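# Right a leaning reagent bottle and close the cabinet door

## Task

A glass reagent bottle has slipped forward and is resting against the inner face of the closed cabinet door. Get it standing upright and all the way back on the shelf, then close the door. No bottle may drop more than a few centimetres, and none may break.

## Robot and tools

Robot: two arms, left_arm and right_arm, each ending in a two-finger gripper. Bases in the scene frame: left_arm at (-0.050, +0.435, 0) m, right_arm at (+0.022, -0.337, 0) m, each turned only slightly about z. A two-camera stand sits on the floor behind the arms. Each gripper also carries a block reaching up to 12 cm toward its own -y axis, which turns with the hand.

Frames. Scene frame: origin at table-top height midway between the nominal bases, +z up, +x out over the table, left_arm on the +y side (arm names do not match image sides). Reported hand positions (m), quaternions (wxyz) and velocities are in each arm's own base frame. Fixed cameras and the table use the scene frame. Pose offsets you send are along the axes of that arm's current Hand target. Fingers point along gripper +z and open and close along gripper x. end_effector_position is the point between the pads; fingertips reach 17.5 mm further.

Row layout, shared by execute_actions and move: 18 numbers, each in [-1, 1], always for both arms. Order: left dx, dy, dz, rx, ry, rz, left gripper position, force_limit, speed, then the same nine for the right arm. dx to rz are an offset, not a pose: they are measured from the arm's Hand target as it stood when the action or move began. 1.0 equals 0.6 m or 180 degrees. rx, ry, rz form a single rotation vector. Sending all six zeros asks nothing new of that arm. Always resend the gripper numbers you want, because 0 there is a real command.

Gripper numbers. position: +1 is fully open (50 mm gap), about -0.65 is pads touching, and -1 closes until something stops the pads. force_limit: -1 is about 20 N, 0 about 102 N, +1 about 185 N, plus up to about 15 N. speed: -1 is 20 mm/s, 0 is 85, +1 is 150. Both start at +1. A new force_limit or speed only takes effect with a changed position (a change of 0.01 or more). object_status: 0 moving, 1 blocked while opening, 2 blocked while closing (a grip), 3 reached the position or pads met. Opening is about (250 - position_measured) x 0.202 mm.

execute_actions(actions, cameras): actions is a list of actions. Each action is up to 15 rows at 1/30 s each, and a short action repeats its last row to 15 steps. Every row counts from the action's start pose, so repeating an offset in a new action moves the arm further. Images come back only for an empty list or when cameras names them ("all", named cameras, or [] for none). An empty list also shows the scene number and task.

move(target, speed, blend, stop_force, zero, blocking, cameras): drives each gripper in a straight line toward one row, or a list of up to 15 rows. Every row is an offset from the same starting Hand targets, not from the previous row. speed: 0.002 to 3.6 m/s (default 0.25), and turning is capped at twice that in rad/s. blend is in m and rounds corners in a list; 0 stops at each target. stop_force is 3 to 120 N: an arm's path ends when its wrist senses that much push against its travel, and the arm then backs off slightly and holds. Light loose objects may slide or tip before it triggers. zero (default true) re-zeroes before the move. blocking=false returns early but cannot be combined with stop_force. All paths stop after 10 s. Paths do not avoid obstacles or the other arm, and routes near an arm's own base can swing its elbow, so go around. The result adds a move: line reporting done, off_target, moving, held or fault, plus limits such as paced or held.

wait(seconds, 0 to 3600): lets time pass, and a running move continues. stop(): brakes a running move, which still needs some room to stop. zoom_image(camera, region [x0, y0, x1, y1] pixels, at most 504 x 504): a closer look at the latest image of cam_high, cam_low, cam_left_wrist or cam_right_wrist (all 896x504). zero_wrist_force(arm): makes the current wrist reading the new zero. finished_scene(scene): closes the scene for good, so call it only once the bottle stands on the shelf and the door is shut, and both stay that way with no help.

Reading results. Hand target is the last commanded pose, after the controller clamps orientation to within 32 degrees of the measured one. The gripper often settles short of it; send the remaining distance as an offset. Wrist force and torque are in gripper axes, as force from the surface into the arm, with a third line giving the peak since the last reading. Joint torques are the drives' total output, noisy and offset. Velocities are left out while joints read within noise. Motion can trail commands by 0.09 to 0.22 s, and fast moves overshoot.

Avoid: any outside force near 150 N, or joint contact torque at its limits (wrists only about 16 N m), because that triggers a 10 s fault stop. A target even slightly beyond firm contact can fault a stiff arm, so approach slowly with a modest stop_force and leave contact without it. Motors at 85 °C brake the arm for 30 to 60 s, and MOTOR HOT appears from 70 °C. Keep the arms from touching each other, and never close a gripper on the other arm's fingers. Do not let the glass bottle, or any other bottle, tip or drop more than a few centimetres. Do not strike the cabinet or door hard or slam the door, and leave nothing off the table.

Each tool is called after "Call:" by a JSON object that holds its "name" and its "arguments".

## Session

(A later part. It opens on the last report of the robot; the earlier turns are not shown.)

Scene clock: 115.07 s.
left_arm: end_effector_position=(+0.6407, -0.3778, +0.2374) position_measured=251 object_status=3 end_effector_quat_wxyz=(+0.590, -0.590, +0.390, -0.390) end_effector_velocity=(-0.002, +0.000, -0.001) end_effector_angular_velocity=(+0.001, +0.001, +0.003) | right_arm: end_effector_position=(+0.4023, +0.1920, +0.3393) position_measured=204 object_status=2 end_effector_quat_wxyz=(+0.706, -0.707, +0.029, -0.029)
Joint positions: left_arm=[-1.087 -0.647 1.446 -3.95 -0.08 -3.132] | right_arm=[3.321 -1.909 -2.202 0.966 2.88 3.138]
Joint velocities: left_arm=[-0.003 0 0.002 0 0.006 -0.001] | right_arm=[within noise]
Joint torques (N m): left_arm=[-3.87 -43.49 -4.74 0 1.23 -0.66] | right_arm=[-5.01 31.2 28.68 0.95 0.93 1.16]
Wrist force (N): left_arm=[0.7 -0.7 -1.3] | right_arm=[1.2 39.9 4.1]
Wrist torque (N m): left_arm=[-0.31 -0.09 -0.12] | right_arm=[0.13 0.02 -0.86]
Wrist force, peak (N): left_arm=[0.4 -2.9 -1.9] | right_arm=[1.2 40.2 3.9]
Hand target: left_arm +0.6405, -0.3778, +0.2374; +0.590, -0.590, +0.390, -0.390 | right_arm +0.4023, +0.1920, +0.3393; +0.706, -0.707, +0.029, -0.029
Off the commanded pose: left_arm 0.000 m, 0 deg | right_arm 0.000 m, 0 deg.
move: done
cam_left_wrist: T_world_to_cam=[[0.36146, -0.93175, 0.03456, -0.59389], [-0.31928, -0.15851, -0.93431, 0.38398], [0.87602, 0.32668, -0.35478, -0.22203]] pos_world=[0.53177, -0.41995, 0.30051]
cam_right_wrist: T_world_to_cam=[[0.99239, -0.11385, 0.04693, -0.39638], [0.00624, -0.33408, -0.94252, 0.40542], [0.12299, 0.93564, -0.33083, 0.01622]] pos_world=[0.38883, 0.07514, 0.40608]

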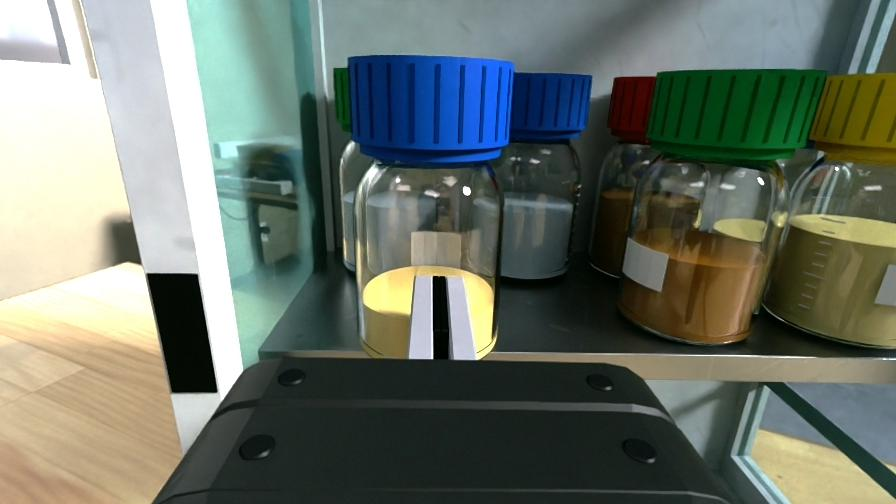

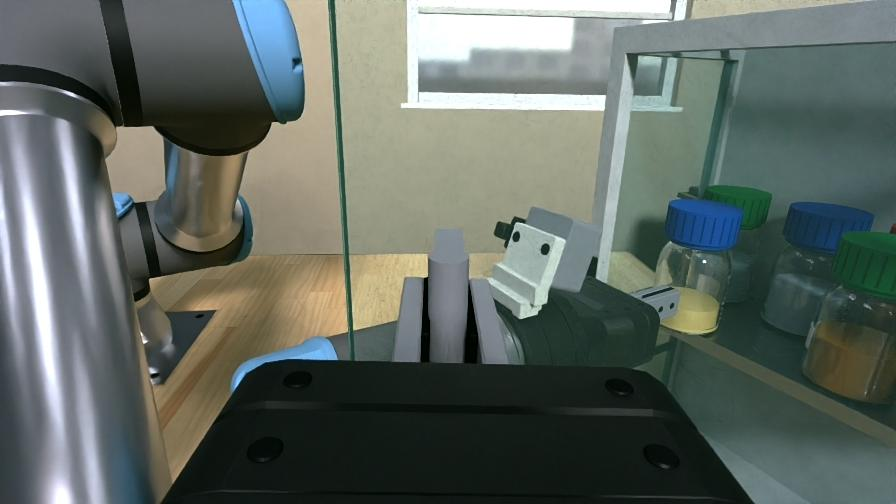

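Call:
{"name": "move", "arguments": {"target": [[0,0,0.038,0,0,0,-0.7,-1,0,0,0,0,0,0,0,-1,-0.6,-0.5],[0,0,-0.17,0,0,0,-0.7,-1,0,0,0,0,0,0,0,-1,-0.6,-0.5],[-0.42,0,-0.32,0,0,0,-0.7,-1,0,0,0,0,0,0,0,-1,-0.6,-0.5]], "speed": [0.025,0.2,0.25], "blend": [0,0.02,0], "cameras": ["cam_left_wrist","cam_right_wrist"]}}

Call:
{"name": "zoom_image", "arguments": {"camera": "cam_right_wrist", "region": [500, 130, 896, 480]}}

Scene clock: 122.33 s.
left_arm: end_effector_position=(+0.3651, -0.2215, +0.2373) position_measured=251 object_status=3 end_effector_quat_wxyz=(+0.590, -0.590, +0.390, -0.390) | right_arm: end_effector_position=(+0.4023, +0.1920, +0.3393) position_measured=204 object_status=2 end_effector_quat_wxyz=(+0.706, -0.707, +0.029, -0.029)
Joint positions: left_arm=[-1.591 -0.996 2.337 -4.481 0.424 -3.143] | right_arm=[3.321 -1.909 -2.202 0.966 2.88 3.138]
Joint torques (N m): left_arm=[-6.21 -17.63 4.43 -0.31 1.65 -0.36] | right_arm=[-6.56 25.53 28.66 1.05 0.82 0.92]
Wrist force (N): left_arm=[0.3 -0.3 -1.4] | right_arm=[1.2 39.8 3.9]
Wrist torque (N m): left_arm=[-0.26 -0.04 -0.10] | right_arm=[0.12 0.02 -0.86]
Wrist force, peak (N): left_arm=[1.0 -1.3 9.0] | right_arm=[1.3 40.2 4.1]
Hand target: left_arm +0.3650, -0.2214, +0.2373; +0.590, -0.590, +0.390, -0.390 | right_arm +0.4023, +0.1920, +0.3393; +0.706, -0.707, +0.029, -0.029
Off the commanded pose: left_arm 0.000 m, 0 deg | right_arm 0.000 m, 0 deg.
move: done
cam_left_wrist: T_world_to_cam=[[0.36143, -0.93176, 0.03447, -0.3486], [-0.31939, -0.15845, -0.93428, 0.3207], [0.87599, 0.32667, -0.35487, -0.03167]] pos_world=[0.25617, -0.26365, 0.30041]
cam_right_wrist: T_world_to_cam=[[0.99239, -0.11385, 0.04693, -0.39648], [0.00624, -0.33408, -0.94252, 0.40542], [0.12299, 0.93564, -0.33083, 0.0162]] pos_world=[0.38893, 0.07514, 0.40608]

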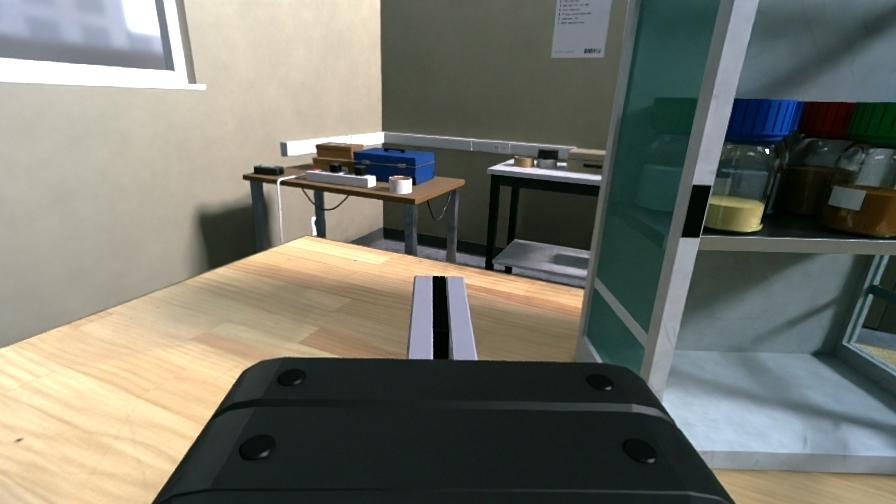

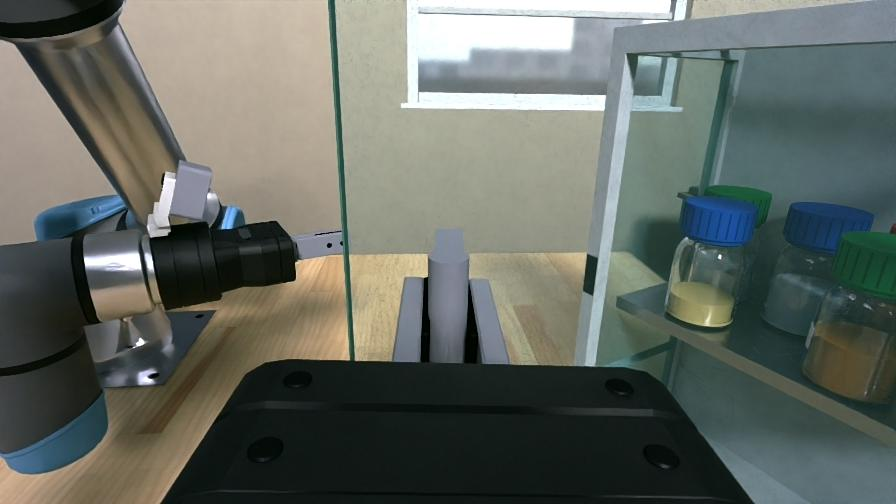

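Scaled by 1.273 from the camera's image (finer frame: 1280x720).

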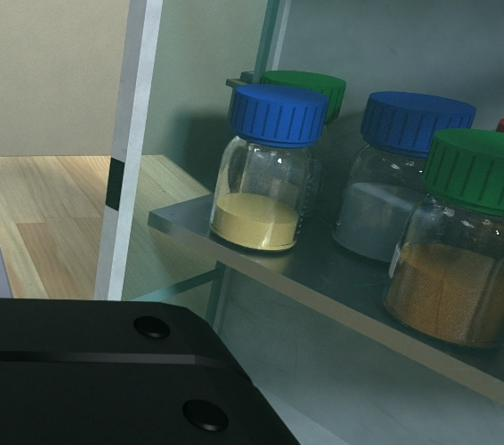

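Call:
{"name": "move", "arguments": {"target": [[0,0,0,0,0,0,-0.7,-1,0,0.001,0,0.0873,0,0.0583,0,-1,-0.6,-0.5],[0,0,0,0,0,0,-0.7,-1,0,0.0167,0,0.1692,0,0.1139,0,-1,-0.6,-0.5],[0,0,0,0,0,0,-0.7,-1,0,0.0467,0,0.247,0,0.1694,0,-1,-0.6,-0.5],[0,0,0,0,0,0,-0.7,-1,0,0.0893,0,0.3185,0,0.225,0,-1,-0.6,-0.5],[0,0,0,0,0,0,-0.7,-1,0,0.1322,0,0.3697,0,0.2694,0,-1,-0.6,-0.5],[0,0,0,0,0,0,-0.7,-1,0,0.175,0,0.4092,0,0.3083,0,-1,-0.6,-0.5],[0,0,0,0,0,0,-0.7,-1,0,0.2088,0,0.4352,0,0.3361,0,-1,-0.6,-0.5]], "speed": [0.12,0.13,0.13,0.13,0.1,0.06,0.03], "blend": [0.003,0.003,0.003,0.003,0.003,0.003,0], "cameras": ["cam_right_wrist"]}}

Scene clock: 137.70 s.
left_arm: end_effector_position=(+0.3650, -0.2214, +0.2373) position_measured=251 object_status=3 end_effector_quat_wxyz=(+0.590, -0.590, +0.390, -0.390) | right_arm: end_effector_position=(+0.5485, +0.4422, +0.3389) position_measured=204 object_status=2 end_effector_quat_wxyz=(+0.595, -0.596, +0.381, -0.381) end_effector_velocity=(-0.001, -0.001, +0.000) end_effector_angular_velocity=(+0.002, +0.000, +0.004)
Joint positions: left_arm=[-1.591 -0.996 2.337 -4.481 0.424 -3.143] | right_arm=[4.254 -2.032 -1.995 0.884 0.892 3.142]
Joint velocities: left_arm=[within noise] | right_arm=[0 0.003 -0.004 0.003 0.005 0]
Joint torques (N m): left_arm=[-5.61 -13.73 3.71 -0.83 1.27 -0.61] | right_arm=[-1.47 38.54 -2.3 0.95 0.77 1.14]
Wrist force (N): left_arm=[0.6 -0.6 -1.3] | right_arm=[-4.1 -16.3 11.4]
Wrist torque (N m): left_arm=[-0.29 -0.09 -0.09] | right_arm=[-0.84 -0.03 0.08]
Wrist force, peak (N): left_arm=[0.8 -0.9 -1.6] | right_arm=[-32.2 40.5 -2.6]
Hand target: left_arm +0.3650, -0.2214, +0.2373; +0.590, -0.590, +0.390, -0.390 | right_arm +0.5484, +0.4421, +0.3390; +0.595, -0.596, +0.381, -0.381
Off the commanded pose: left_arm 0.000 m, 0 deg | right_arm 0.000 m, 0 deg.
move: done
cam_right_wrist: T_world_to_cam=[[0.38945, -0.91979, 0.04812, 0.17368], [-0.28719, -0.17091, -0.9425, 0.57644], [0.87513, 0.35324, -0.33071, -0.39112]] pos_world=[0.44019, 0.39642, 0.40558]

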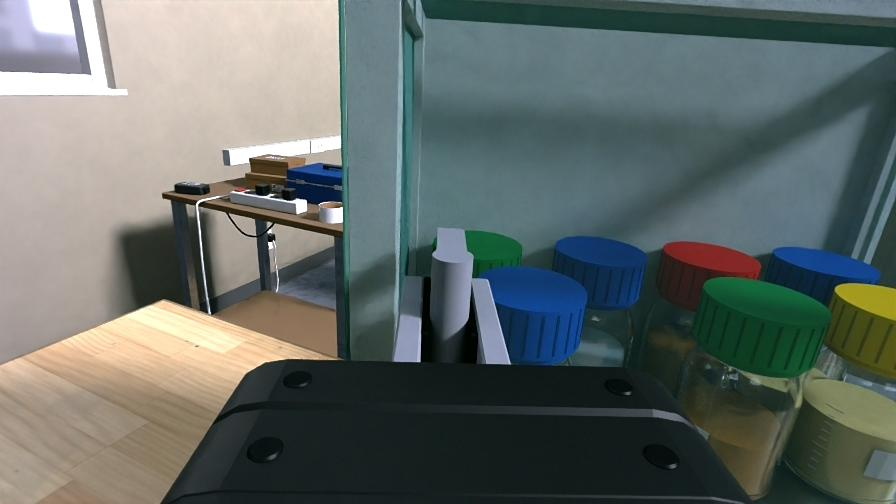

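Call:
{"name": "move", "arguments": {"target": [[0,0,0,0,0,0,-0.7,-1,0,0,0,0.001,0,0,0,1,-0.6,-0.5],[0,0,0,0,0,0,-0.7,-1,0,0,0,-0.2,0,0,0,1,-0.6,-0.5]], "speed": [0.05,0.2], "cameras": ["cam_right_wrist","cam_high"]}}

Scene clock: 142.67 s.
left_arm: end_effector_position=(+0.3650, -0.2214, +0.2373) position_measured=251 object_status=3 end_effector_quat_wxyz=(+0.590, -0.590, +0.390, -0.390) | right_arm: end_effector_position=(+0.4396, +0.3917, +0.3391) position_measured=3 object_status=3 end_effector_quat_wxyz=(+0.595, -0.596, +0.381, -0.381)
Joint positions: left_arm=[-1.591 -0.996 2.337 -4.481 0.424 -3.143] | right_arm=[4.478 -1.843 -2.31 1.009 0.667 3.142]
Joint torques (N m): left_arm=[-4.46 -14.77 3.25 -0.81 1.25 -0.48] | right_arm=[5.55 23.58 3.92 1.8 -0.86 1.1]
Wrist force (N): left_arm=[0.4 -0.5 -1.6] | right_arm=[-0.7 -2.1 3.8]
Wrist torque (N m): left_arm=[-0.29 -0.05 -0.09] | right_arm=[-0.56 0.15 -0.25]
Wrist force, peak (N): left_arm=[0.5 -0.3 -1.7] | right_arm=[-3.9 -17.0 11.5]
Hand target: left_arm +0.3650, -0.2214, +0.2373; +0.590, -0.590, +0.390, -0.390 | right_arm +0.4395, +0.3917, +0.3391; +0.595, -0.596, +0.381, -0.381
Off the commanded pose: left_arm 0.000 m, 0 deg | right_arm 0.000 m, 0 deg.
move: done
cam_right_wrist: T_world_to_cam=[[0.38956, -0.91975, 0.04792, 0.16966], [-0.28705, -0.1707, -0.94258, 0.53663], [0.87513, 0.35344, -0.33052, -0.27806]] pos_world=[0.33129, 0.34592, 0.40579]
Images, in order (width x height): cam_high 896x504, cam_right_wrist 896x504.

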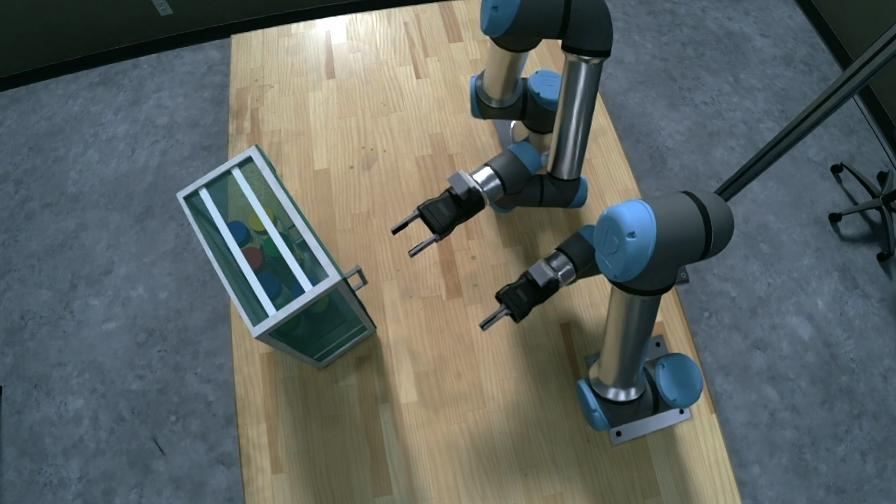

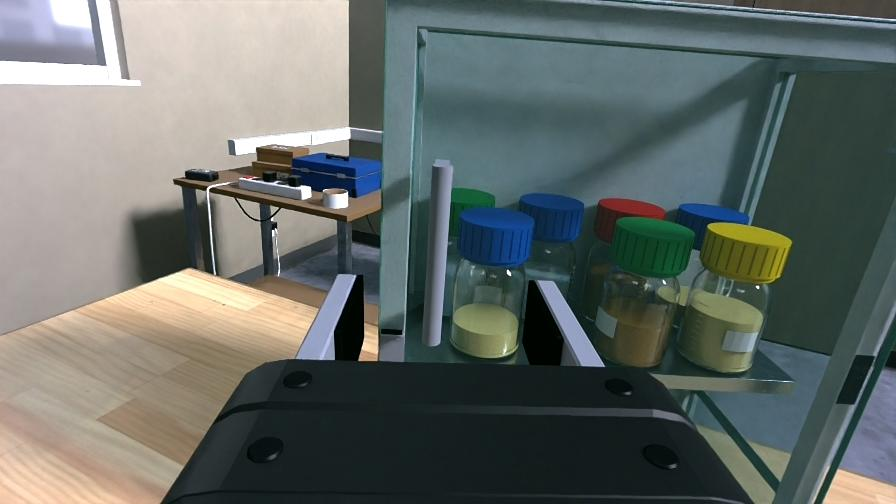

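Call:
{"name": "finished_scene", "arguments": {"scene": 2}}

The scene is finished: the task was done.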